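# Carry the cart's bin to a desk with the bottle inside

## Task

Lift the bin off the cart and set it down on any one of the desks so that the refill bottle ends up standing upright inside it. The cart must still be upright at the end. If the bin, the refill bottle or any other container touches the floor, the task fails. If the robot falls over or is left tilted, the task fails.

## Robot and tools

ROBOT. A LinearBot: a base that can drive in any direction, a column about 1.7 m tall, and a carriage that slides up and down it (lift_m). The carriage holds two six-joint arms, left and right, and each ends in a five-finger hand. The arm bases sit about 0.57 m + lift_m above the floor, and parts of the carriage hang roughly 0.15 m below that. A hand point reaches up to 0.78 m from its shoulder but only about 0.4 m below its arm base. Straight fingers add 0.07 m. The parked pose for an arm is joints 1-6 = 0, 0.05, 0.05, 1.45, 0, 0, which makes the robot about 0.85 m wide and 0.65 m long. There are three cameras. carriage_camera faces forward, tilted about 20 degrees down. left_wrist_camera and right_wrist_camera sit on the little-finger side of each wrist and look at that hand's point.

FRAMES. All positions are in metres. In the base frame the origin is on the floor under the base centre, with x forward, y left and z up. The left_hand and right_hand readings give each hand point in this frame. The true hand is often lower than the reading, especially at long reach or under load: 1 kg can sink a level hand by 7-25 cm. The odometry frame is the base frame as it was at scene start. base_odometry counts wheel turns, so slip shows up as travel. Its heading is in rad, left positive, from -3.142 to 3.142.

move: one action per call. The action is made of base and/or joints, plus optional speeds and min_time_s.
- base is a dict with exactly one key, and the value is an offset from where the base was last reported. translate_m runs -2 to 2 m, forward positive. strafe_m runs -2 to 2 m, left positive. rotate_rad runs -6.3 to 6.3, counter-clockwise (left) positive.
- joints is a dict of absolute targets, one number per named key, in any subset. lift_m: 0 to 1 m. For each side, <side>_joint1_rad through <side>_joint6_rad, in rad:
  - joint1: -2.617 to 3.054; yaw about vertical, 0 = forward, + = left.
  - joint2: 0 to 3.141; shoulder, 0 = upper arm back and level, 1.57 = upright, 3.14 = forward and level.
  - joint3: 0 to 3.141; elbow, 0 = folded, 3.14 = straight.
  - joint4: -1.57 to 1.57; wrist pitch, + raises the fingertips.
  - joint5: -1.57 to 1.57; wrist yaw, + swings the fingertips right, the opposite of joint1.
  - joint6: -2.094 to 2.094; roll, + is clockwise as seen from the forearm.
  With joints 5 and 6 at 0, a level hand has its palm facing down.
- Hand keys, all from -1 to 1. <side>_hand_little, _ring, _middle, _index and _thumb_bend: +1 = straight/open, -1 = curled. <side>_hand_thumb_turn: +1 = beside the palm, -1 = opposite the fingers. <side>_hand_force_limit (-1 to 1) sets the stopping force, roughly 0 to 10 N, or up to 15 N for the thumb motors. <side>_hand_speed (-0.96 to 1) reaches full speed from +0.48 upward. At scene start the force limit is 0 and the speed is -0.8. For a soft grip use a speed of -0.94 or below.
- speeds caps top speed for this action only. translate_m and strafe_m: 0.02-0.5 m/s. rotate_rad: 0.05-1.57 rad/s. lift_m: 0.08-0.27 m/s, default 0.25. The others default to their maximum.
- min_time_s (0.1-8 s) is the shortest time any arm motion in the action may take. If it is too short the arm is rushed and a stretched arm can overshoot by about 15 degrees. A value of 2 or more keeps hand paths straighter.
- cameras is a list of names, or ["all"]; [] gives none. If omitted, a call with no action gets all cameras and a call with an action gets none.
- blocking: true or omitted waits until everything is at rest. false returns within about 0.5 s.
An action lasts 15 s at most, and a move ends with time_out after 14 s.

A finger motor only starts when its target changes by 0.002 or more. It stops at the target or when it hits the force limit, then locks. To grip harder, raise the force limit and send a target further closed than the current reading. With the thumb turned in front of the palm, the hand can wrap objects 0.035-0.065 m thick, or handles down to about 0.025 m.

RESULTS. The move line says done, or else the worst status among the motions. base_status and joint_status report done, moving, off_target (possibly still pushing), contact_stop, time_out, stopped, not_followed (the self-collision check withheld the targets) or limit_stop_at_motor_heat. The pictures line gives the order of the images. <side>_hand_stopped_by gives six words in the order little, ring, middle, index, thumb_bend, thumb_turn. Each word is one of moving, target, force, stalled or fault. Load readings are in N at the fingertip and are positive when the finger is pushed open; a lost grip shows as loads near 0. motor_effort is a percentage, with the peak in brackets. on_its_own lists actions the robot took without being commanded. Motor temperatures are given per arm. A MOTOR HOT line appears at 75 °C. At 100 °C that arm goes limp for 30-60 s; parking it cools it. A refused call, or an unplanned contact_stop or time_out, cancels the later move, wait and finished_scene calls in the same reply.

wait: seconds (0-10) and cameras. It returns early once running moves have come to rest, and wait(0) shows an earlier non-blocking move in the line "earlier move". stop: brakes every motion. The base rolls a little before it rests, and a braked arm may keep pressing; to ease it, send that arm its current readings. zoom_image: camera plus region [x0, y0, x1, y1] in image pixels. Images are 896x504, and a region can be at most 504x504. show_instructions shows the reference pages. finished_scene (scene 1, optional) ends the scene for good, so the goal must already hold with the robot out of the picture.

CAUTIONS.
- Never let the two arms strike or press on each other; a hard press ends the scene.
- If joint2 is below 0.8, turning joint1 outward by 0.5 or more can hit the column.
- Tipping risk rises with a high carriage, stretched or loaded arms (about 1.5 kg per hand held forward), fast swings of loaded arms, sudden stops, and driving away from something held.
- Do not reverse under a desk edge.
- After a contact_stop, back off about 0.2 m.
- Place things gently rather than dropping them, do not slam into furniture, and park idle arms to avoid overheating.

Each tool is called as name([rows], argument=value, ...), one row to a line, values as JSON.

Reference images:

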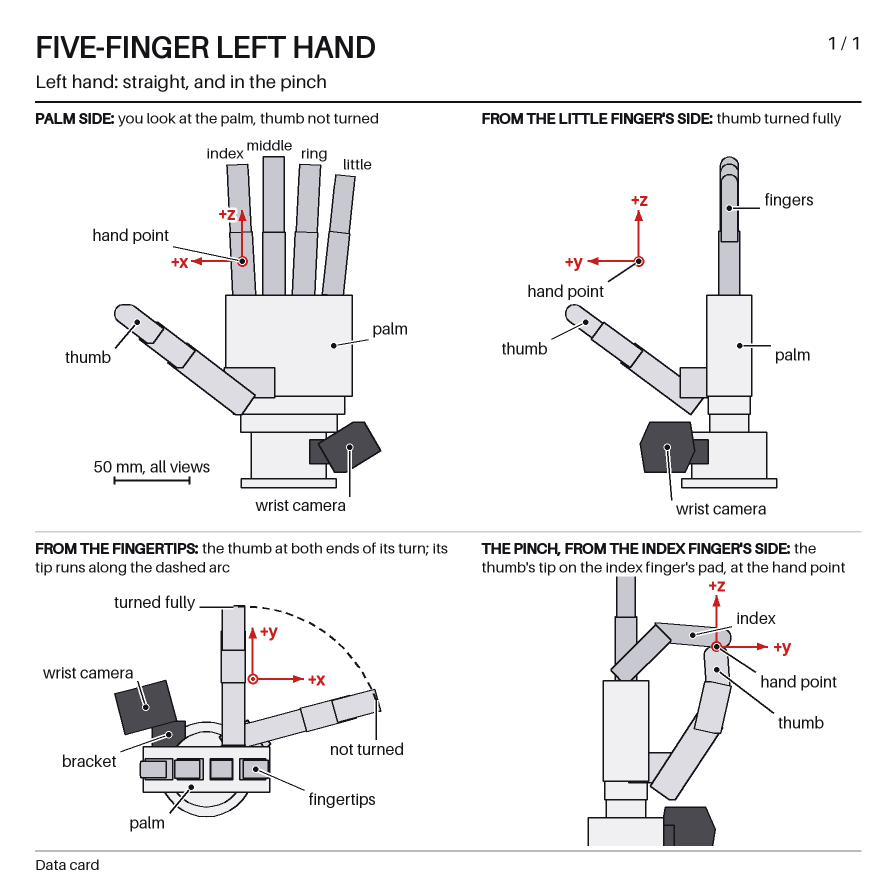

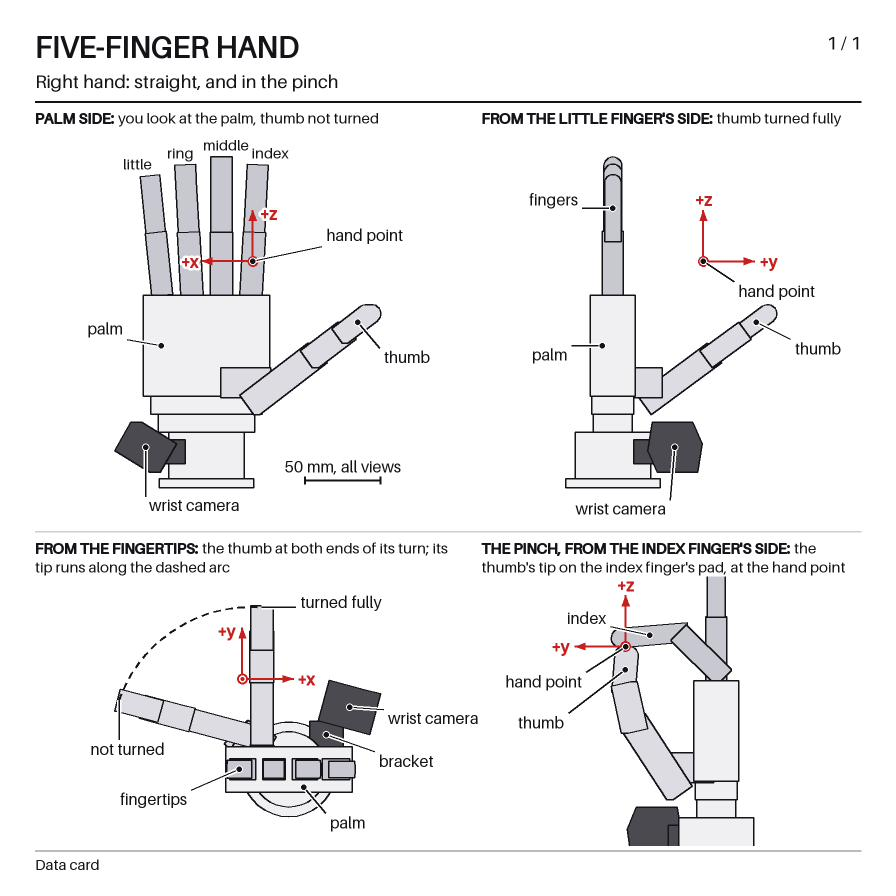

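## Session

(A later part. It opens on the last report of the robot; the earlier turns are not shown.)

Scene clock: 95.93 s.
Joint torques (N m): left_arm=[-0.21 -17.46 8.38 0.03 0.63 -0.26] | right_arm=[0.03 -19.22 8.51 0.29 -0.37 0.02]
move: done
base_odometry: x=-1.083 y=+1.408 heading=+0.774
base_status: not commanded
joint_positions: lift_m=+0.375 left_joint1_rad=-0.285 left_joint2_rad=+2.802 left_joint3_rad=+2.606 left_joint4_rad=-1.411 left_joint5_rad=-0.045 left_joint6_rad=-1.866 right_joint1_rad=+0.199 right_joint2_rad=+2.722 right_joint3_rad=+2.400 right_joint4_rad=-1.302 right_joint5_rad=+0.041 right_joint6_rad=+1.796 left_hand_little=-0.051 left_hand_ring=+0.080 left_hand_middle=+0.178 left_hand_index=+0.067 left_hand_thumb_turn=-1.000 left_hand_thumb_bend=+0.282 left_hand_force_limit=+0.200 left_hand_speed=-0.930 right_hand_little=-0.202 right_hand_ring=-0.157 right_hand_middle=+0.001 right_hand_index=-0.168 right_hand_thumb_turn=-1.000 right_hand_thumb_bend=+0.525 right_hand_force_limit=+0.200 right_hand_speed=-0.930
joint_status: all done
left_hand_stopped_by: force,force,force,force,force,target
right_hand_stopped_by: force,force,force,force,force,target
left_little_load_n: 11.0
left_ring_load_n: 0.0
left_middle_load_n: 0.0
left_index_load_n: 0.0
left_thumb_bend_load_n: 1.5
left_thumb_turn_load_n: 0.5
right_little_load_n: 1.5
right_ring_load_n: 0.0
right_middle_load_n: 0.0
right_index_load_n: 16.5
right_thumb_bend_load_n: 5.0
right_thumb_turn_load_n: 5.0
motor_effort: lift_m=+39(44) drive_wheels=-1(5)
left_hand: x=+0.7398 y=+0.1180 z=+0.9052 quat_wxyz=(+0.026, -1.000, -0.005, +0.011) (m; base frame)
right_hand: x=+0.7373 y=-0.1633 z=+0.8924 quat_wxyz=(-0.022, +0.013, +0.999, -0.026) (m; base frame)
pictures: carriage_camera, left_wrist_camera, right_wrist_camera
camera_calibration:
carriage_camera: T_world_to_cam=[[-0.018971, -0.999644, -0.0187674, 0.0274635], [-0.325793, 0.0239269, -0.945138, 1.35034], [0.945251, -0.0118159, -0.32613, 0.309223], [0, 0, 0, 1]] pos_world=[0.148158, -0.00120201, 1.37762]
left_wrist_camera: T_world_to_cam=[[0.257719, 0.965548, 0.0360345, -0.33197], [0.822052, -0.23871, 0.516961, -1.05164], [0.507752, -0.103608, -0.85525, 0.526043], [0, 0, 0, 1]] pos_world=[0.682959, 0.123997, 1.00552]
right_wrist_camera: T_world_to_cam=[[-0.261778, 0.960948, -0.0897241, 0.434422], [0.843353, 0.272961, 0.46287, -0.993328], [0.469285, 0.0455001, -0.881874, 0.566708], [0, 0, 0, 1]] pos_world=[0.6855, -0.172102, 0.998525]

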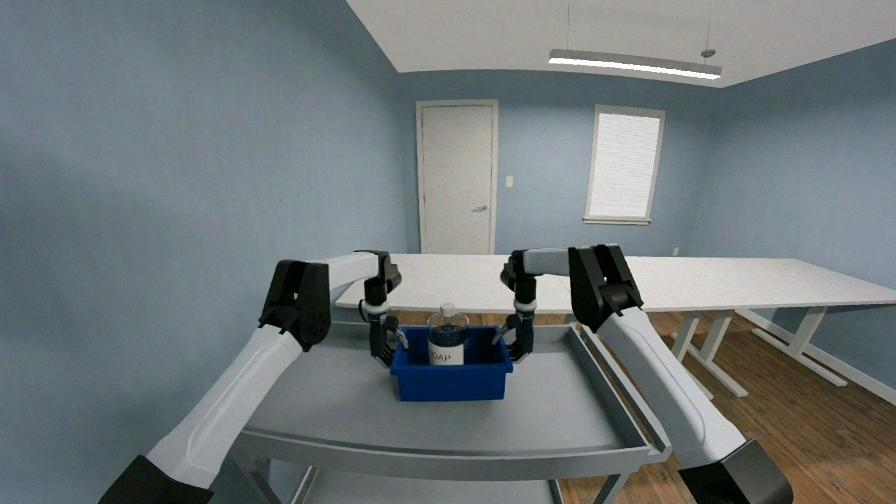

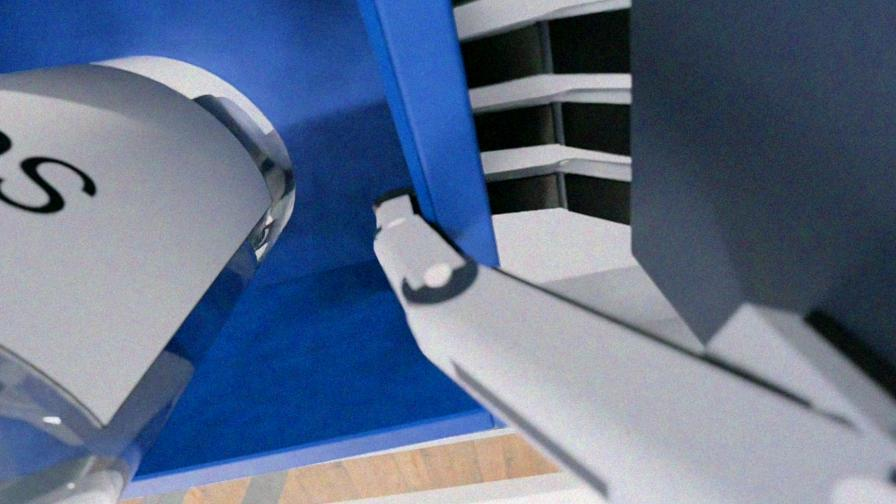

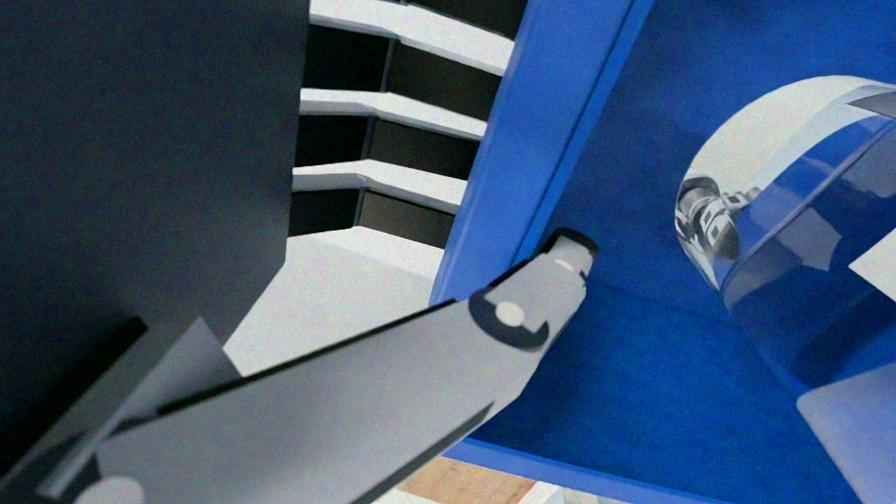

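move(joints={"lift_m": 0.43}, speeds={"lift_m": 0.08}, cameras=["all"])

zoom_image(camera="carriage_camera", region=[360, 280, 550, 450])

Scene clock: 97.57 s.
Joint torques (N m): left_arm=[-0.18 -17.89 8.55 -0.04 0.62 -0.28] | right_arm=[0.08 -19.73 8.42 0.29 -0.35 -0.03]
move: done
base_odometry: x=-1.083 y=+1.408 heading=+0.774
base_status: not commanded
joint_positions: lift_m=+0.430 left_joint1_rad=-0.285 left_joint2_rad=+2.807 left_joint3_rad=+2.604 left_joint4_rad=-1.408 left_joint5_rad=-0.044 left_joint6_rad=-1.866 right_joint1_rad=+0.199 right_joint2_rad=+2.728 right_joint3_rad=+2.400 right_joint4_rad=-1.303 right_joint5_rad=+0.041 right_joint6_rad=+1.799 left_hand_little=-0.051 left_hand_ring=+0.080 left_hand_middle=+0.178 left_hand_index=+0.067 left_hand_thumb_turn=-1.000 left_hand_thumb_bend=+0.282 left_hand_force_limit=+0.200 left_hand_speed=-0.930 right_hand_little=-0.202 right_hand_ring=-0.157 right_hand_middle=+0.001 right_hand_index=-0.168 right_hand_thumb_turn=-1.000 right_hand_thumb_bend=+0.525 right_hand_force_limit=+0.200 right_hand_speed=-0.930
joint_status: all done
left_hand_stopped_by: force,force,force,force,force,target
right_hand_stopped_by: force,force,force,force,force,target
left_little_load_n: 11.0
left_ring_load_n: 0.0
left_middle_load_n: 0.0
left_index_load_n: 0.0
left_thumb_bend_load_n: 2.0
left_thumb_turn_load_n: 0.0
right_little_load_n: 1.5
right_ring_load_n: 0.0
right_middle_load_n: 0.0
right_index_load_n: 16.5
right_thumb_bend_load_n: 5.0
right_thumb_turn_load_n: 5.0
motor_effort: lift_m=+40(46) drive_wheels=+2(6)
left_hand: x=+0.7389 y=+0.1180 z=+0.9569 quat_wxyz=(+0.027, -1.000, -0.005, +0.013) (m; base frame)
right_hand: x=+0.7362 y=-0.1635 z=+0.9445 quat_wxyz=(-0.025, +0.014, +0.999, -0.027) (m; base frame)
pictures: carriage_camera, left_wrist_camera, right_wrist_camera
camera_calibration:
carriage_camera: T_world_to_cam=[[-0.018971, -0.999644, -0.0187674, 0.0284957], [-0.325793, 0.0239269, -0.945138, 1.40232], [0.945251, -0.0118159, -0.32613, 0.32716], [0, 0, 0, 1]] pos_world=[0.148158, -0.00120201, 1.43262]
left_wrist_camera: T_world_to_cam=[[0.258631, 0.965315, 0.0357463, -0.333965], [0.824226, -0.239825, 0.512967, -1.07548], [0.503747, -0.103206, -0.857664, 0.575997], [0, 0, 0, 1]] pos_world=[0.682653, 0.123901, 1.05763]
right_wrist_camera: T_world_to_cam=[[-0.259795, 0.961475, -0.0898427, 0.437764], [0.846696, 0.271538, 0.457573, -1.01421], [0.464341, 0.0428059, -0.884621, 0.619039], [0, 0, 0, 1]] pos_world=[0.68501, -0.172002, 1.05102]

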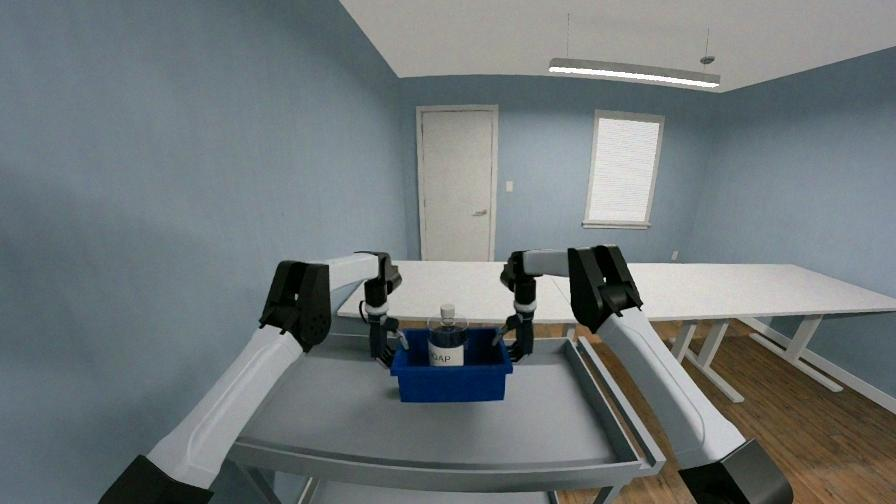

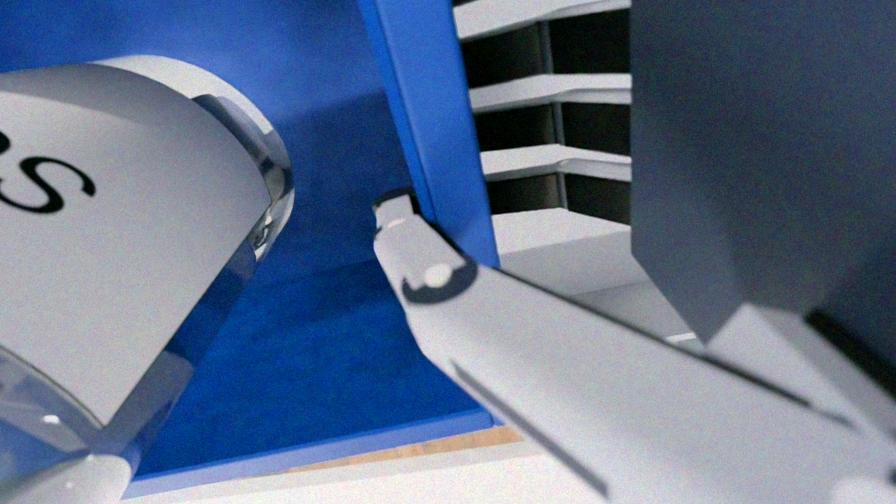

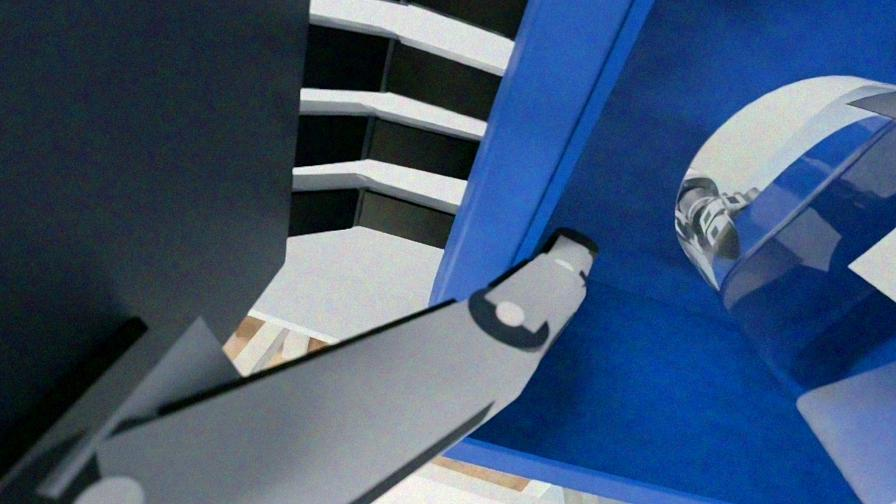

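Scaled by 2.653 from the camera's 896x504 image, which has a finer 1280x720 frame.

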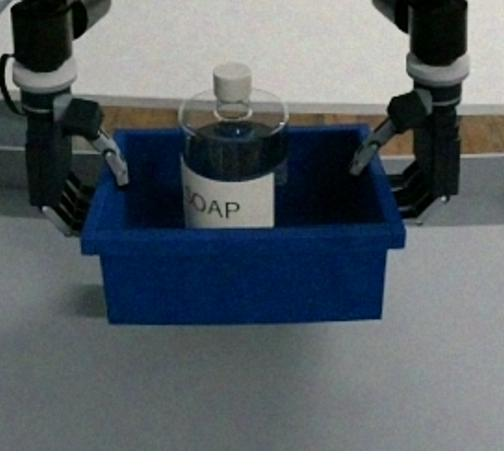

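move(joints={"lift_m": 0.49}, speeds={"lift_m": 0.08})

move(base={"strafe_m": -0.5}, speeds={"strafe_m": 0.12}, cameras=["carriage_camera"])

Scene clock: 100.00 s.
Joint torques (N m): left_arm=[-0.13 -18.3 8.72 -0.05 0.64 -0.26] | right_arm=[0.08 -20.08 8.59 0.26 -0.37 -0.02]
move: done
base_odometry: x=-1.083 y=+1.408 heading=+0.774
base_status: not commanded
joint_positions: lift_m=+0.490 left_joint1_rad=-0.285 left_joint2_rad=+2.811 left_joint3_rad=+2.602 left_joint4_rad=-1.406 left_joint5_rad=-0.044 left_joint6_rad=-1.866 right_joint1_rad=+0.199 right_joint2_rad=+2.730 right_joint3_rad=+2.397 right_joint4_rad=-1.303 right_joint5_rad=+0.041 right_joint6_rad=+1.800 left_hand_little=-0.051 left_hand_ring=+0.080 left_hand_middle=+0.178 left_hand_index=+0.067 left_hand_thumb_turn=-1.000 left_hand_thumb_bend=+0.282 left_hand_force_limit=+0.200 left_hand_speed=-0.930 right_hand_little=-0.202 right_hand_ring=-0.157 right_hand_middle=+0.001 right_hand_index=-0.168 right_hand_thumb_turn=-1.000 right_hand_thumb_bend=+0.525 right_hand_force_limit=+0.200 right_hand_speed=-0.930
joint_status: all done
left_hand_stopped_by: force,force,force,force,force,target
right_hand_stopped_by: force,force,force,force,force,target
left_little_load_n: 11.0
left_ring_load_n: 0.0
left_middle_load_n: 0.0
left_index_load_n: 0.0
left_thumb_bend_load_n: 2.0
left_thumb_turn_load_n: 0.5
right_little_load_n: 2.0
right_ring_load_n: 0.0
right_middle_load_n: 0.0
right_index_load_n: 16.0
right_thumb_bend_load_n: 5.0
right_thumb_turn_load_n: 5.0
motor_effort: lift_m=+40(46) drive_wheels=+1(10)
left_hand: x=+0.7383 y=+0.1181 z=+1.0145 quat_wxyz=(+0.027, -1.000, -0.005, +0.015) (m; base frame)
right_hand: x=+0.7350 y=-0.1638 z=+1.0023 quat_wxyz=(-0.027, +0.014, +0.999, -0.027) (m; base frame)
pictures: none

Scene clock: 104.93 s.
Joint torques (N m): left_arm=[0.13 -18.15 8.73 -0.06 0.59 -0.27] | right_arm=[-0.06 -20.08 8.62 0.31 -0.39 -0.04]
Motor temperatures (°C): left_arm=[28 53 37 27 25 27] | right_arm=[25 50 33 28 28 28]
move: done
base_odometry: x=-0.733 y=+1.051 heading=+0.774
base_status: done
joint_positions: lift_m=+0.490 left_joint1_rad=-0.289 left_joint2_rad=+2.811 left_joint3_rad=+2.602 left_joint4_rad=-1.402 left_joint5_rad=-0.042 left_joint6_rad=-1.864 right_joint1_rad=+0.202 right_joint2_rad=+2.730 right_joint3_rad=+2.397 right_joint4_rad=-1.304 right_joint5_rad=+0.043 right_joint6_rad=+1.801 left_hand_little=-0.051 left_hand_ring=+0.080 left_hand_middle=+0.178 left_hand_index=+0.067 left_hand_thumb_turn=-1.000 left_hand_thumb_bend=+0.282 left_hand_force_limit=+0.200 left_hand_speed=-0.930 right_hand_little=-0.202 right_hand_ring=-0.157 right_hand_middle=+0.001 right_hand_index=-0.168 right_hand_thumb_turn=-1.000 right_hand_thumb_bend=+0.525 right_hand_force_limit=+0.200 right_hand_speed=-0.930
joint_status: not commanded
left_hand_stopped_by: force,force,force,force,force,target
right_hand_stopped_by: force,force,force,force,force,target
left_little_load_n: 11.5
left_ring_load_n: 0.0
left_middle_load_n: 0.0
left_index_load_n: 0.0
left_thumb_bend_load_n: 1.0
left_thumb_turn_load_n: 0.0
right_little_load_n: 1.5
right_ring_load_n: 0.0
right_middle_load_n: 0.0
right_index_load_n: 17.0
right_thumb_bend_load_n: 4.5
right_thumb_turn_load_n: 5.0
motor_effort: lift_m=+40(40) drive_wheels=+2(12)
left_hand: x=+0.7385 y=+0.1152 z=+1.0148 quat_wxyz=(+0.026, -1.000, -0.002, +0.013) (m; base frame)
right_hand: x=+0.7343 y=-0.1628 z=+1.0022 quat_wxyz=(-0.028, +0.014, +0.999, -0.028) (m; base frame)
pictures: carriage_camera
camera_calibration:
carriage_camera: T_world_to_cam=[[-0.018971, -0.999644, -0.0187674, 0.0296218], [-0.325793, 0.0239269, -0.945138, 1.45903], [0.945251, -0.0118159, -0.32613, 0.346728], [0, 0, 0, 1]] pos_world=[0.148158, -0.00120201, 1.49262]

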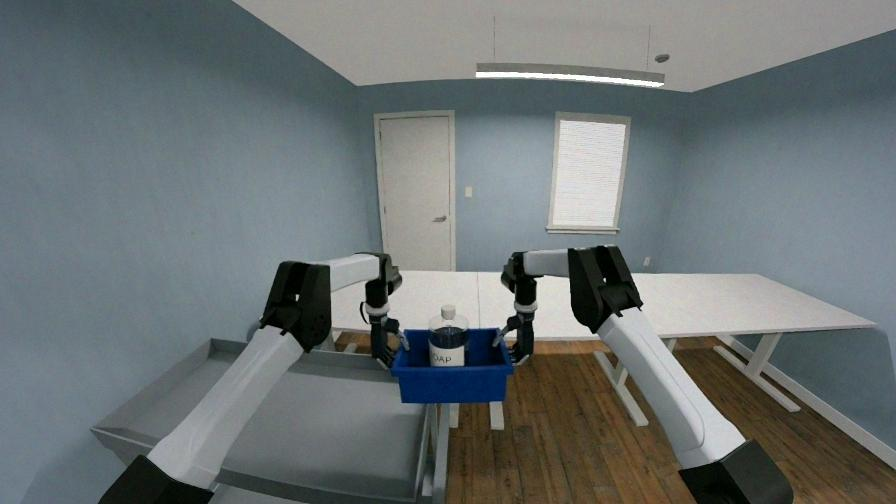

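move(base={"strafe_m": -0.5}, speeds={"strafe_m": 0.15}, cameras=["carriage_camera"])

Scene clock: 109.47 s.
Joint torques (N m): left_arm=[0.28 -18.17 8.68 -0.1 0.61 -0.27] | right_arm=[-0.13 -19.96 8.59 0.27 -0.38 -0.03]
move: done
base_odometry: x=-0.384 y=+0.694 heading=+0.774
base_status: done
joint_positions: lift_m=+0.490 left_joint1_rad=-0.290 left_joint2_rad=+2.811 left_joint3_rad=+2.602 left_joint4_rad=-1.401 left_joint5_rad=-0.042 left_joint6_rad=-1.864 right_joint1_rad=+0.202 right_joint2_rad=+2.730 right_joint3_rad=+2.397 right_joint4_rad=-1.305 right_joint5_rad=+0.043 right_joint6_rad=+1.802 left_hand_little=-0.051 left_hand_ring=+0.080 left_hand_middle=+0.178 left_hand_index=+0.067 left_hand_thumb_turn=-1.000 left_hand_thumb_bend=+0.282 left_hand_force_limit=+0.200 left_hand_speed=-0.930 right_hand_little=-0.202 right_hand_ring=-0.157 right_hand_middle=+0.001 right_hand_index=-0.168 right_hand_thumb_turn=-1.000 right_hand_thumb_bend=+0.525 right_hand_force_limit=+0.200 right_hand_speed=-0.930
joint_status: not commanded
left_hand_stopped_by: force,force,force,force,force,target
right_hand_stopped_by: force,force,force,force,force,target
left_little_load_n: 11.0
left_ring_load_n: 0.0
left_middle_load_n: 0.0
left_index_load_n: 0.0
left_thumb_bend_load_n: 0.5
left_thumb_turn_load_n: 0.0
right_little_load_n: 1.5
right_ring_load_n: 0.0
right_middle_load_n: 0.0
right_index_load_n: 17.5
right_thumb_bend_load_n: 4.5
right_thumb_turn_load_n: 4.0
motor_effort: lift_m=+40(40) drive_wheels=-4(10)
left_hand: x=+0.7387 y=+0.1148 z=+1.0148 quat_wxyz=(+0.026, -1.000, -0.001, +0.012) (m; base frame)
right_hand: x=+0.7341 y=-0.1632 z=+1.0021 quat_wxyz=(-0.029, +0.014, +0.999, -0.028) (m; base frame)
pictures: carriage_camera
camera_calibration:
carriage_camera: T_world_to_cam=[[-0.018971, -0.999644, -0.0187674, 0.0296218], [-0.325793, 0.0239269, -0.945138, 1.45903], [0.945251, -0.0118159, -0.32613, 0.346728], [0, 0, 0, 1]] pos_world=[0.148158, -0.00120201, 1.49262]

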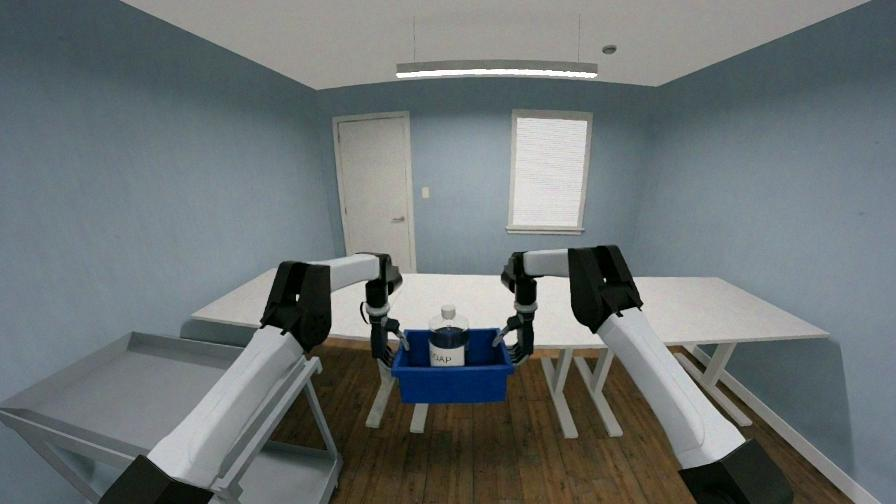

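move(base={"rotate_rad": -0.1}, speeds={"rotate_rad": 0.15})

move(base={"translate_m": 0.3}, speeds={"translate_m": 0.12}, cameras=["all"])

Scene clock: 113.10 s.
Joint torques (N m): left_arm=[0.42 -18.17 8.72 -0.1 0.57 -0.3] | right_arm=[0.12 -20.03 8.59 0.29 -0.39 -0.05]
Motor temperatures (°C): left_arm=[28 55 37 27 25 27] | right_arm=[25 53 34 28 28 28]
move: done
base_odometry: x=-0.384 y=+0.693 heading=+0.674
base_status: done
joint_positions: lift_m=+0.490 left_joint1_rad=-0.292 left_joint2_rad=+2.811 left_joint3_rad=+2.602 left_joint4_rad=-1.398 left_joint5_rad=-0.040 left_joint6_rad=-1.864 right_joint1_rad=+0.198 right_joint2_rad=+2.730 right_joint3_rad=+2.397 right_joint4_rad=-1.308 right_joint5_rad=+0.044 right_joint6_rad=+1.802 left_hand_little=-0.050 left_hand_ring=+0.080 left_hand_middle=+0.178 left_hand_index=+0.067 left_hand_thumb_turn=-1.000 left_hand_thumb_bend=+0.282 left_hand_force_limit=+0.200 left_hand_speed=-0.930 right_hand_little=-0.202 right_hand_ring=-0.157 right_hand_middle=+0.001 right_hand_index=-0.168 right_hand_thumb_turn=-1.000 right_hand_thumb_bend=+0.525 right_hand_force_limit=+0.200 right_hand_speed=-0.930
joint_status: not commanded
left_hand_stopped_by: force,force,force,force,force,target
right_hand_stopped_by: force,force,force,force,force,target
left_little_load_n: 11.5
left_ring_load_n: 0.0
left_middle_load_n: 0.0
left_index_load_n: 0.5
left_thumb_bend_load_n: 0.5
left_thumb_turn_load_n: 0.0
right_little_load_n: 1.5
right_ring_load_n: 0.0
right_middle_load_n: 0.0
right_index_load_n: 17.5
right_thumb_bend_load_n: 4.0
right_thumb_turn_load_n: 4.0
motor_effort: lift_m=+40(40) drive_wheels=-2(14)
left_hand: x=+0.7388 y=+0.1129 z=+1.0150 quat_wxyz=(+0.024, -1.000, +0.000, +0.011) (m; base frame)
right_hand: x=+0.7340 y=-0.1652 z=+1.0020 quat_wxyz=(-0.030, +0.016, +0.999, -0.029) (m; base frame)
pictures: none

Scene clock: 116.37 s.
Joint torques (N m): left_arm=[0.44 -18.22 8.72 -0.12 0.6 -0.29] | right_arm=[0.16 -19.96 8.57 0.33 -0.37 -0.06]
Motor temperatures (°C): left_arm=[28 56 37 27 25 27] | right_arm=[25 54 34 28 28 28]
move: done
base_odometry: x=-0.149 y=+0.880 heading=+0.674
base_status: done
joint_positions: lift_m=+0.490 left_joint1_rad=-0.292 left_joint2_rad=+2.811 left_joint3_rad=+2.602 left_joint4_rad=-1.398 left_joint5_rad=-0.040 left_joint6_rad=-1.864 right_joint1_rad=+0.198 right_joint2_rad=+2.730 right_joint3_rad=+2.397 right_joint4_rad=-1.310 right_joint5_rad=+0.044 right_joint6_rad=+1.802 left_hand_little=-0.050 left_hand_ring=+0.080 left_hand_middle=+0.178 left_hand_index=+0.067 left_hand_thumb_turn=-1.000 left_hand_thumb_bend=+0.282 left_hand_force_limit=+0.200 left_hand_speed=-0.930 right_hand_little=-0.202 right_hand_ring=-0.157 right_hand_middle=+0.001 right_hand_index=-0.168 right_hand_thumb_turn=-1.000 right_hand_thumb_bend=+0.525 right_hand_force_limit=+0.200 right_hand_speed=-0.930
joint_status: not commanded
left_hand_stopped_by: force,force,force,force,force,target
right_hand_stopped_by: force,force,force,force,force,target
left_little_load_n: 11.0
left_ring_load_n: 0.5
left_middle_load_n: 0.5
left_index_load_n: 0.0
left_thumb_bend_load_n: 0.5
left_thumb_turn_load_n: 0.0
right_little_load_n: 1.5
right_ring_load_n: 0.5
right_middle_load_n: 0.0
right_index_load_n: 17.5
right_thumb_bend_load_n: 4.5
right_thumb_turn_load_n: 4.0
motor_effort: lift_m=+40(40) drive_wheels=-6(13)
left_hand: x=+0.7388 y=+0.1129 z=+1.0150 quat_wxyz=(+0.024, -1.000, +0.000, +0.011) (m; base frame)
right_hand: x=+0.7333 y=-0.1653 z=+1.0020 quat_wxyz=(-0.031, +0.016, +0.999, -0.029) (m; base frame)
pictures: carriage_camera, left_wrist_camera, right_wrist_camera
camera_calibration:
carriage_camera: T_world_to_cam=[[-0.018971, -0.999644, -0.0187674, 0.0296218], [-0.325793, 0.0239269, -0.945138, 1.45903], [0.945251, -0.0118159, -0.32613, 0.346728], [0, 0, 0, 1]] pos_world=[0.148158, -0.00120201, 1.49262]
left_wrist_camera: T_world_to_cam=[[0.267486, 0.963038, 0.0317745, -0.333333], [0.820128, -0.244855, 0.517143, -1.10703], [0.505808, -0.112269, -0.855309, 0.622392], [0, 0, 0, 1]] pos_world=[0.682257, 0.119826, 1.11542]
right_wrist_camera: T_world_to_cam=[[-0.257012, 0.962063, -0.0915402, 0.443613], [0.853239, 0.270374, 0.445961, -1.03097], [0.453792, 0.0365118, -0.890359, 0.683684], [0, 0, 0, 1]] pos_world=[0.683429, -0.172998, 1.10911]

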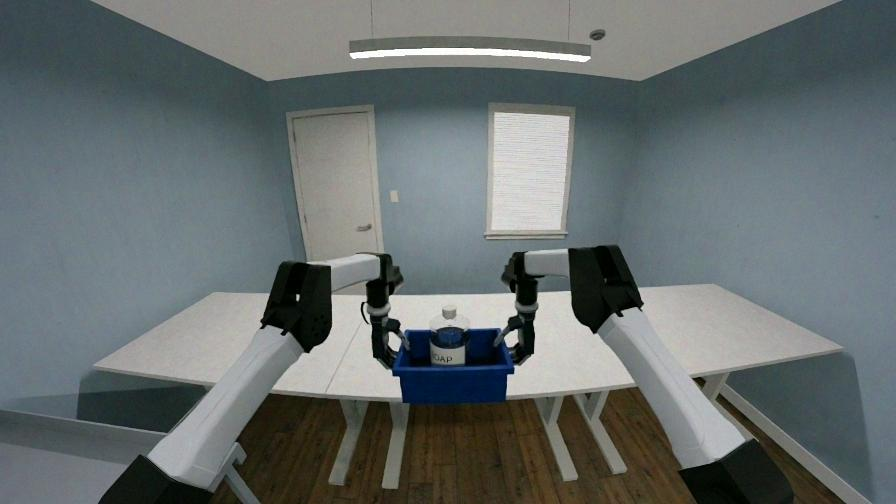

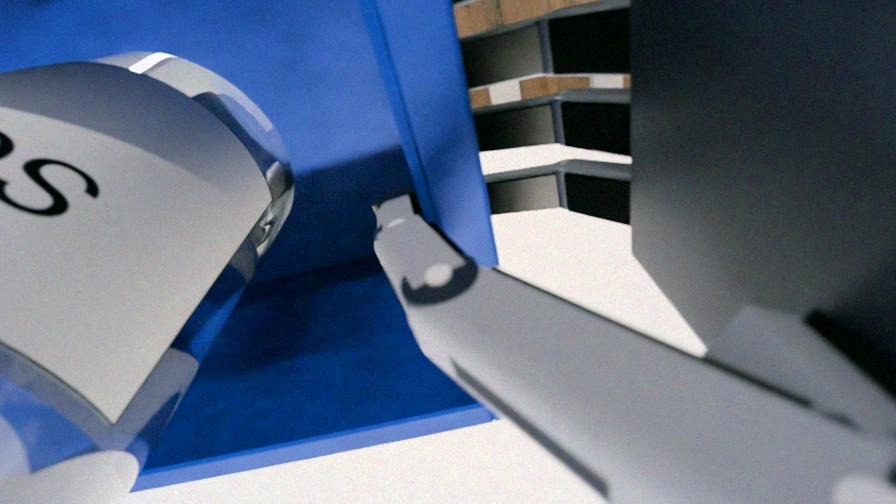

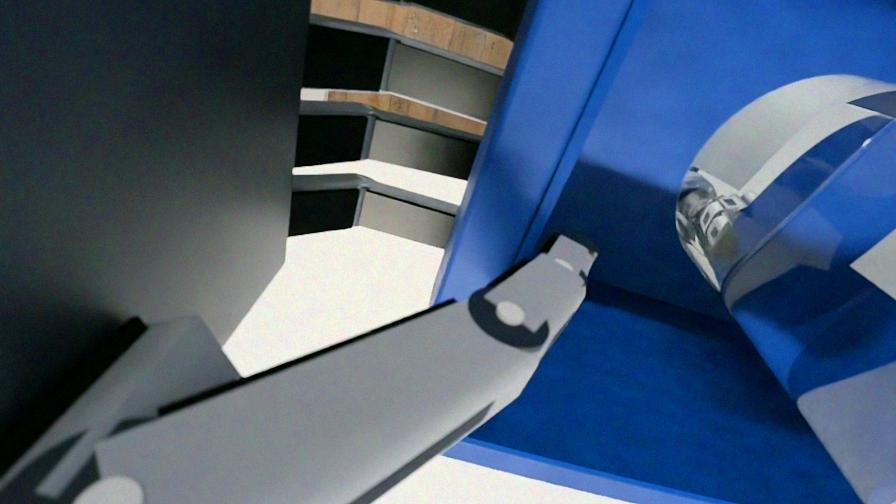

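move(base={"translate_m": 0.25}, speeds={"translate_m": 0.12}, cameras=["carriage_camera"])

move(joints={"lift_m": 0.36}, speeds={"lift_m": 0.1}, cameras=["carriage_camera"])

zoom_image(camera="carriage_camera", region=[330, 250, 570, 460])

Scene clock: 120.27 s.
Joint torques (N m): left_arm=[0.49 -18.24 8.68 -0.11 0.58 -0.28] | right_arm=[0.14 -20 8.62 0.35 -0.41 -0.05]
Motor temperatures (°C): left_arm=[28 57 37 27 25 27] | right_arm=[25 55 34 28 28 28]
move: done
base_odometry: x=+0.047 y=+1.036 heading=+0.673
base_status: done
joint_positions: lift_m=+0.490 left_joint1_rad=-0.292 left_joint2_rad=+2.811 left_joint3_rad=+2.602 left_joint4_rad=-1.398 left_joint5_rad=-0.041 left_joint6_rad=-1.864 right_joint1_rad=+0.198 right_joint2_rad=+2.730 right_joint3_rad=+2.397 right_joint4_rad=-1.312 right_joint5_rad=+0.043 right_joint6_rad=+1.802 left_hand_little=-0.050 left_hand_ring=+0.080 left_hand_middle=+0.178 left_hand_index=+0.067 left_hand_thumb_turn=-1.000 left_hand_thumb_bend=+0.282 left_hand_force_limit=+0.200 left_hand_speed=-0.930 right_hand_little=-0.202 right_hand_ring=-0.157 right_hand_middle=+0.001 right_hand_index=-0.168 right_hand_thumb_turn=-1.000 right_hand_thumb_bend=+0.525 right_hand_force_limit=+0.200 right_hand_speed=-0.930
joint_status: not commanded
left_hand_stopped_by: force,force,force,force,force,target
right_hand_stopped_by: force,force,force,force,force,target
left_little_load_n: 10.5
left_ring_load_n: 0.0
left_middle_load_n: 0.0
left_index_load_n: 0.0
left_thumb_bend_load_n: 0.5
left_thumb_turn_load_n: 0.0
right_little_load_n: 1.5
right_ring_load_n: 0.5
right_middle_load_n: 0.0
right_index_load_n: 17.5
right_thumb_bend_load_n: 4.5
right_thumb_turn_load_n: 4.0
motor_effort: lift_m=+40(40) drive_wheels=-5(14)
left_hand: x=+0.7387 y=+0.1131 z=+1.0149 quat_wxyz=(+0.025, -1.000, +0.000, +0.011) (m; base frame)
right_hand: x=+0.7329 y=-0.1653 z=+1.0020 quat_wxyz=(-0.032, +0.016, +0.999, -0.029) (m; base frame)
pictures: carriage_camera
camera_calibration:
carriage_camera: T_world_to_cam=[[-0.018971, -0.999644, -0.0187674, 0.0296218], [-0.325793, 0.0239269, -0.945138, 1.45903], [0.945251, -0.0118159, -0.32613, 0.346728], [0, 0, 0, 1]] pos_world=[0.148158, -0.00120201, 1.49262]

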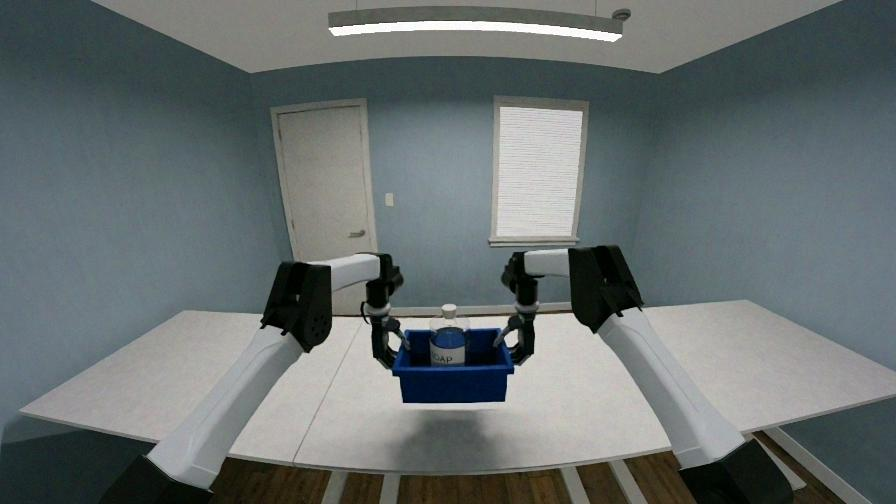

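Scene clock: 121.93 s.
Joint torques (N m): left_arm=[0.43 -18.56 8.61 -0.09 0.58 -0.28] | right_arm=[0.14 -20.44 8.76 0.33 -0.39 -0.05]
Motor temperatures (°C): left_arm=[28 59 37 27 25 27] | right_arm=[25 56 34 28 28 28]
move: done
base_odometry: x=+0.047 y=+1.036 heading=+0.673
base_status: not commanded
joint_positions: lift_m=+0.360 left_joint1_rad=-0.292 left_joint2_rad=+2.815 left_joint3_rad=+2.602 left_joint4_rad=-1.399 left_joint5_rad=-0.041 left_joint6_rad=-1.864 right_joint1_rad=+0.198 right_joint2_rad=+2.735 right_joint3_rad=+2.396 right_joint4_rad=-1.312 right_joint5_rad=+0.043 right_joint6_rad=+1.802 left_hand_little=-0.050 left_hand_ring=+0.080 left_hand_middle=+0.178 left_hand_index=+0.067 left_hand_thumb_turn=-1.000 left_hand_thumb_bend=+0.282 left_hand_force_limit=+0.200 left_hand_speed=-0.930 right_hand_little=-0.202 right_hand_ring=-0.157 right_hand_middle=+0.001 right_hand_index=-0.168 right_hand_thumb_turn=-1.000 right_hand_thumb_bend=+0.525 right_hand_force_limit=+0.200 right_hand_speed=-0.930
joint_status: all done
left_hand_stopped_by: force,force,force,force,force,target
right_hand_stopped_by: force,force,force,force,force,target
left_little_load_n: 11.5
left_ring_load_n: 0.0
left_middle_load_n: 0.0
left_index_load_n: 0.0
left_thumb_bend_load_n: 0.5
left_thumb_turn_load_n: 0.0
right_little_load_n: 1.0
right_ring_load_n: 0.0
right_middle_load_n: 0.0
right_index_load_n: 18.0
right_thumb_bend_load_n: 4.5
right_thumb_turn_load_n: 4.5
motor_effort: lift_m=+40(43) drive_wheels=-3(8)
left_hand: x=+0.7377 y=+0.1134 z=+0.8826 quat_wxyz=(+0.026, -1.000, +0.000, +0.014) (m; base frame)
right_hand: x=+0.7317 y=-0.1655 z=+0.8693 quat_wxyz=(-0.035, +0.016, +0.999, -0.030) (m; base frame)
pictures: carriage_camera
camera_calibration:
carriage_camera: T_world_to_cam=[[-0.018971, -0.999644, -0.0187674, 0.027182], [-0.325793, 0.0239269, -0.945138, 1.33616], [0.945251, -0.0118159, -0.32613, 0.304331], [0, 0, 0, 1]] pos_world=[0.148158, -0.00120201, 1.36262]

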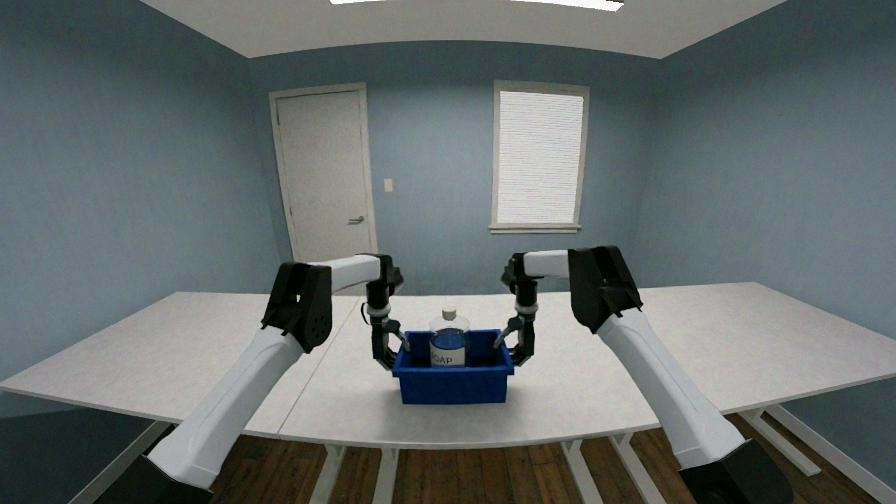

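Scaled by 2.100 from the camera's 896x504 image, which has a finer 1280x720 frame.

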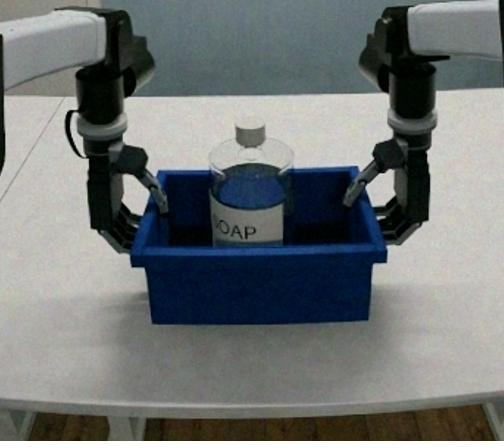

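move(joints={"lift_m": 0.335}, speeds={"lift_m": 0.08})

move(joints={"lift_m": 0.32}, speeds={"lift_m": 0.08}, cameras=["carriage_camera"])

zoom_image(camera="carriage_camera", region=[330, 250, 570, 460])

Scene clock: 123.10 s.
Joint torques (N m): left_arm=[0.51 -18.47 8.7 -0.08 0.54 -0.3] | right_arm=[0.18 -20.45 8.77 0.19 -0.45 0.11]
Motor temperatures (°C): left_arm=[28 59 37 27 25 27] | right_arm=[25 56 34 28 28 28]
move: done
base_odometry: x=+0.047 y=+1.036 heading=+0.673
base_status: not commanded
joint_positions: lift_m=+0.335 left_joint1_rad=-0.292 left_joint2_rad=+2.814 left_joint3_rad=+2.602 left_joint4_rad=-1.402 left_joint5_rad=-0.035 left_joint6_rad=-1.862 right_joint1_rad=+0.198 right_joint2_rad=+2.735 right_joint3_rad=+2.395 right_joint4_rad=-1.292 right_joint5_rad=+0.047 right_joint6_rad=+1.787 left_hand_little=-0.050 left_hand_ring=+0.080 left_hand_middle=+0.178 left_hand_index=+0.067 left_hand_thumb_turn=-1.000 left_hand_thumb_bend=+0.282 left_hand_force_limit=+0.200 left_hand_speed=-0.930 right_hand_little=-0.201 right_hand_ring=-0.157 right_hand_middle=+0.001 right_hand_index=-0.169 right_hand_thumb_turn=-1.000 right_hand_thumb_bend=+0.524 right_hand_force_limit=+0.200 right_hand_speed=-0.930
joint_status: all done
left_hand_stopped_by: force,force,force,force,force,target
right_hand_stopped_by: force,force,force,force,force,target
left_little_load_n: 10.0
left_ring_load_n: 2.0
left_middle_load_n: 0.0
left_index_load_n: 0.0
left_thumb_bend_load_n: 3.0
left_thumb_turn_load_n: -2.5
right_little_load_n: 12.5
right_ring_load_n: 0.0
right_middle_load_n: 1.5
right_index_load_n: 0.0
right_thumb_bend_load_n: 4.0
right_thumb_turn_load_n: 0.5
motor_effort: lift_m=+38(41) drive_wheels=+4(8)
left_hand: x=+0.7366 y=+0.1124 z=+0.8583 quat_wxyz=(+0.023, -1.000, +0.001, +0.016) (m; base frame)
right_hand: x=+0.7361 y=-0.1647 z=+0.8446 quat_wxyz=(-0.025, +0.008, +0.999, -0.029) (m; base frame)
pictures: none

Scene clock: 123.67 s.
Joint torques (N m): left_arm=[0.39 -17.14 8.1 -0.02 0.51 -0.33] | right_arm=[0.1 -18.63 8.36 0.25 -0.44 0.11]
Motor temperatures (°C): left_arm=[28 60 37 27 25 27] | right_arm=[25 56 34 28 28 28]
move: done
base_odometry: x=+0.047 y=+1.036 heading=+0.673
base_status: not commanded
joint_positions: lift_m=+0.320 left_joint1_rad=-0.291 left_joint2_rad=+2.797 left_joint3_rad=+2.609 left_joint4_rad=-1.402 left_joint5_rad=-0.034 left_joint6_rad=-1.859 right_joint1_rad=+0.198 right_joint2_rad=+2.716 right_joint3_rad=+2.401 right_joint4_rad=-1.292 right_joint5_rad=+0.047 right_joint6_rad=+1.784 left_hand_little=-0.050 left_hand_ring=+0.080 left_hand_middle=+0.178 left_hand_index=+0.067 left_hand_thumb_turn=-1.000 left_hand_thumb_bend=+0.283 left_hand_force_limit=+0.200 left_hand_speed=-0.930 right_hand_little=-0.201 right_hand_ring=-0.157 right_hand_middle=+0.001 right_hand_index=-0.169 right_hand_thumb_turn=-1.000 right_hand_thumb_bend=+0.525 right_hand_force_limit=+0.200 right_hand_speed=-0.930
joint_status: all done
left_hand_stopped_by: force,force,force,force,force,target
right_hand_stopped_by: force,force,force,force,force,target
left_little_load_n: 11.0
left_ring_load_n: 2.5
left_middle_load_n: 0.5
left_index_load_n: 0.0
left_thumb_bend_load_n: 7.5
left_thumb_turn_load_n: -5.0
right_little_load_n: 13.5
right_ring_load_n: 0.5
right_middle_load_n: 0.0
right_index_load_n: 0.0
right_thumb_bend_load_n: 7.0
right_thumb_turn_load_n: -1.5
motor_effort: lift_m=+37(38) drive_wheels=+3(9)
left_hand: x=+0.7413 y=+0.1113 z=+0.8549 quat_wxyz=(+0.019, -1.000, +0.002, +0.004) (m; base frame)
right_hand: x=+0.7410 y=-0.1637 z=+0.8412 quat_wxyz=(-0.013, +0.007, +1.000, -0.027) (m; base frame)
pictures: carriage_camera
camera_calibration:
carriage_camera: T_world_to_cam=[[-0.018971, -0.999644, -0.0187674, 0.0264351], [-0.325793, 0.0239269, -0.945138, 1.29855], [0.945251, -0.0118159, -0.32613, 0.291351], [0, 0, 0, 1]] pos_world=[0.148158, -0.00120201, 1.32282]

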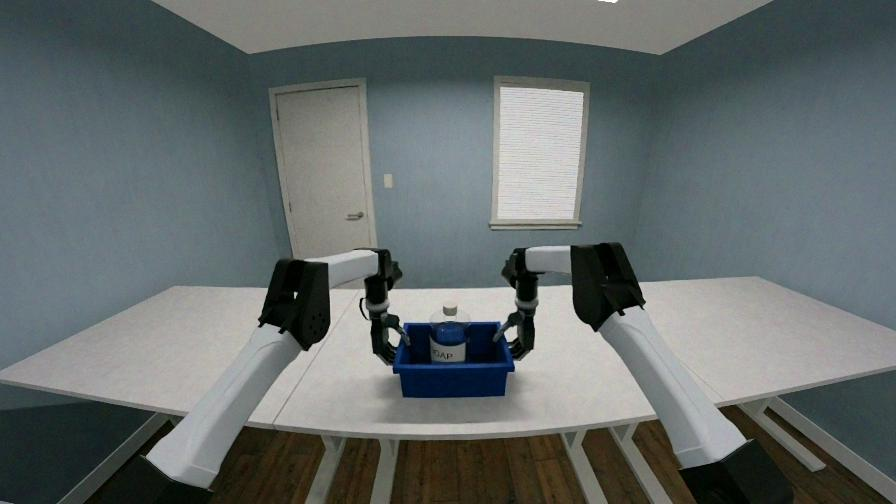

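Scaled by 2.100 from the camera's 896x504 image, which has a finer 1280x720 frame.

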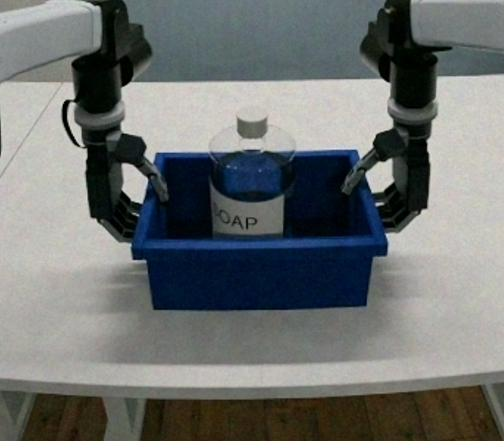

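move(joints={"lift_m": 0.295}, speeds={"lift_m": 0.08}, cameras=["carriage_camera"])

zoom_image(camera="carriage_camera", region=[330, 250, 570, 460])

Scene clock: 127.30 s.
Joint torques (N m): left_arm=[0.23 -14.02 6.6 0.28 0.51 -0.37] | right_arm=[0.12 -14.84 6.86 0.63 -0.44 0.16]
Motor temperatures (°C): left_arm=[28 62 38 27 25 27] | right_arm=[25 57 35 28 28 28]
move: done
base_odometry: x=+0.047 y=+1.036 heading=+0.673
base_status: not commanded
joint_positions: lift_m=+0.295 left_joint1_rad=-0.290 left_joint2_rad=+2.760 left_joint3_rad=+2.625 left_joint4_rad=-1.432 left_joint5_rad=-0.034 left_joint6_rad=-1.855 right_joint1_rad=+0.198 right_joint2_rad=+2.678 right_joint3_rad=+2.416 right_joint4_rad=-1.325 right_joint5_rad=+0.048 right_joint6_rad=+1.782 left_hand_little=-0.051 left_hand_ring=+0.080 left_hand_middle=+0.178 left_hand_index=+0.067 left_hand_thumb_turn=-1.000 left_hand_thumb_bend=+0.283 left_hand_force_limit=+0.200 left_hand_speed=-0.930 right_hand_little=-0.202 right_hand_ring=-0.157 right_hand_middle=+0.001 right_hand_index=-0.169 right_hand_thumb_turn=-1.000 right_hand_thumb_bend=+0.525 right_hand_force_limit=+0.200 right_hand_speed=-0.930
joint_status: all done
left_hand_stopped_by: force,force,force,force,force,target
right_hand_stopped_by: force,force,force,force,force,target
left_little_load_n: 4.5
left_ring_load_n: -0.5
left_middle_load_n: 1.5
left_index_load_n: 0.0
left_thumb_bend_load_n: 10.5
left_thumb_turn_load_n: 0.0
right_little_load_n: 5.0
right_ring_load_n: 0.0
right_middle_load_n: -0.5
right_index_load_n: 0.0
right_thumb_bend_load_n: 8.0
right_thumb_turn_load_n: 4.0
motor_effort: lift_m=+34(36) drive_wheels=+4(9)
left_hand: x=+0.7430 y=+0.1114 z=+0.8534 quat_wxyz=(+0.015, -1.000, +0.003, -0.007) (m; base frame)
right_hand: x=+0.7427 y=-0.1633 z=+0.8396 quat_wxyz=(-0.003, +0.006, +1.000, -0.025) (m; base frame)
pictures: carriage_camera
camera_calibration:
carriage_camera: T_world_to_cam=[[-0.018971, -0.999644, -0.0187674, 0.0259696], [-0.325793, 0.0239269, -0.945138, 1.27511], [0.945251, -0.0118159, -0.32613, 0.283263], [0, 0, 0, 1]] pos_world=[0.148158, -0.00120201, 1.29802]

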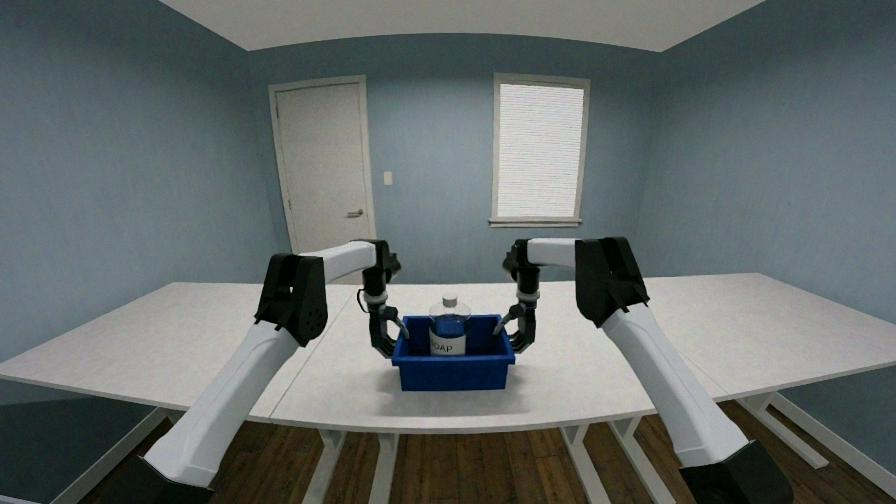

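Scaled by 2.100 from the camera's 896x504 image, which has a finer 1280x720 frame.

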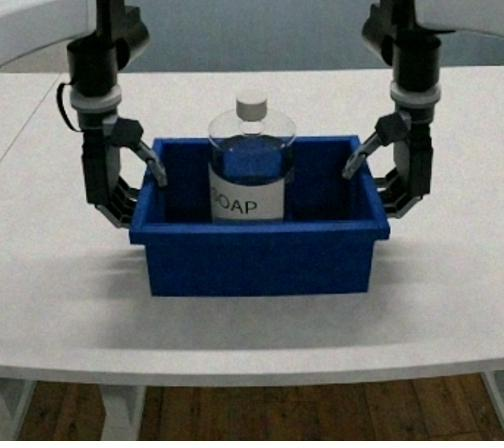

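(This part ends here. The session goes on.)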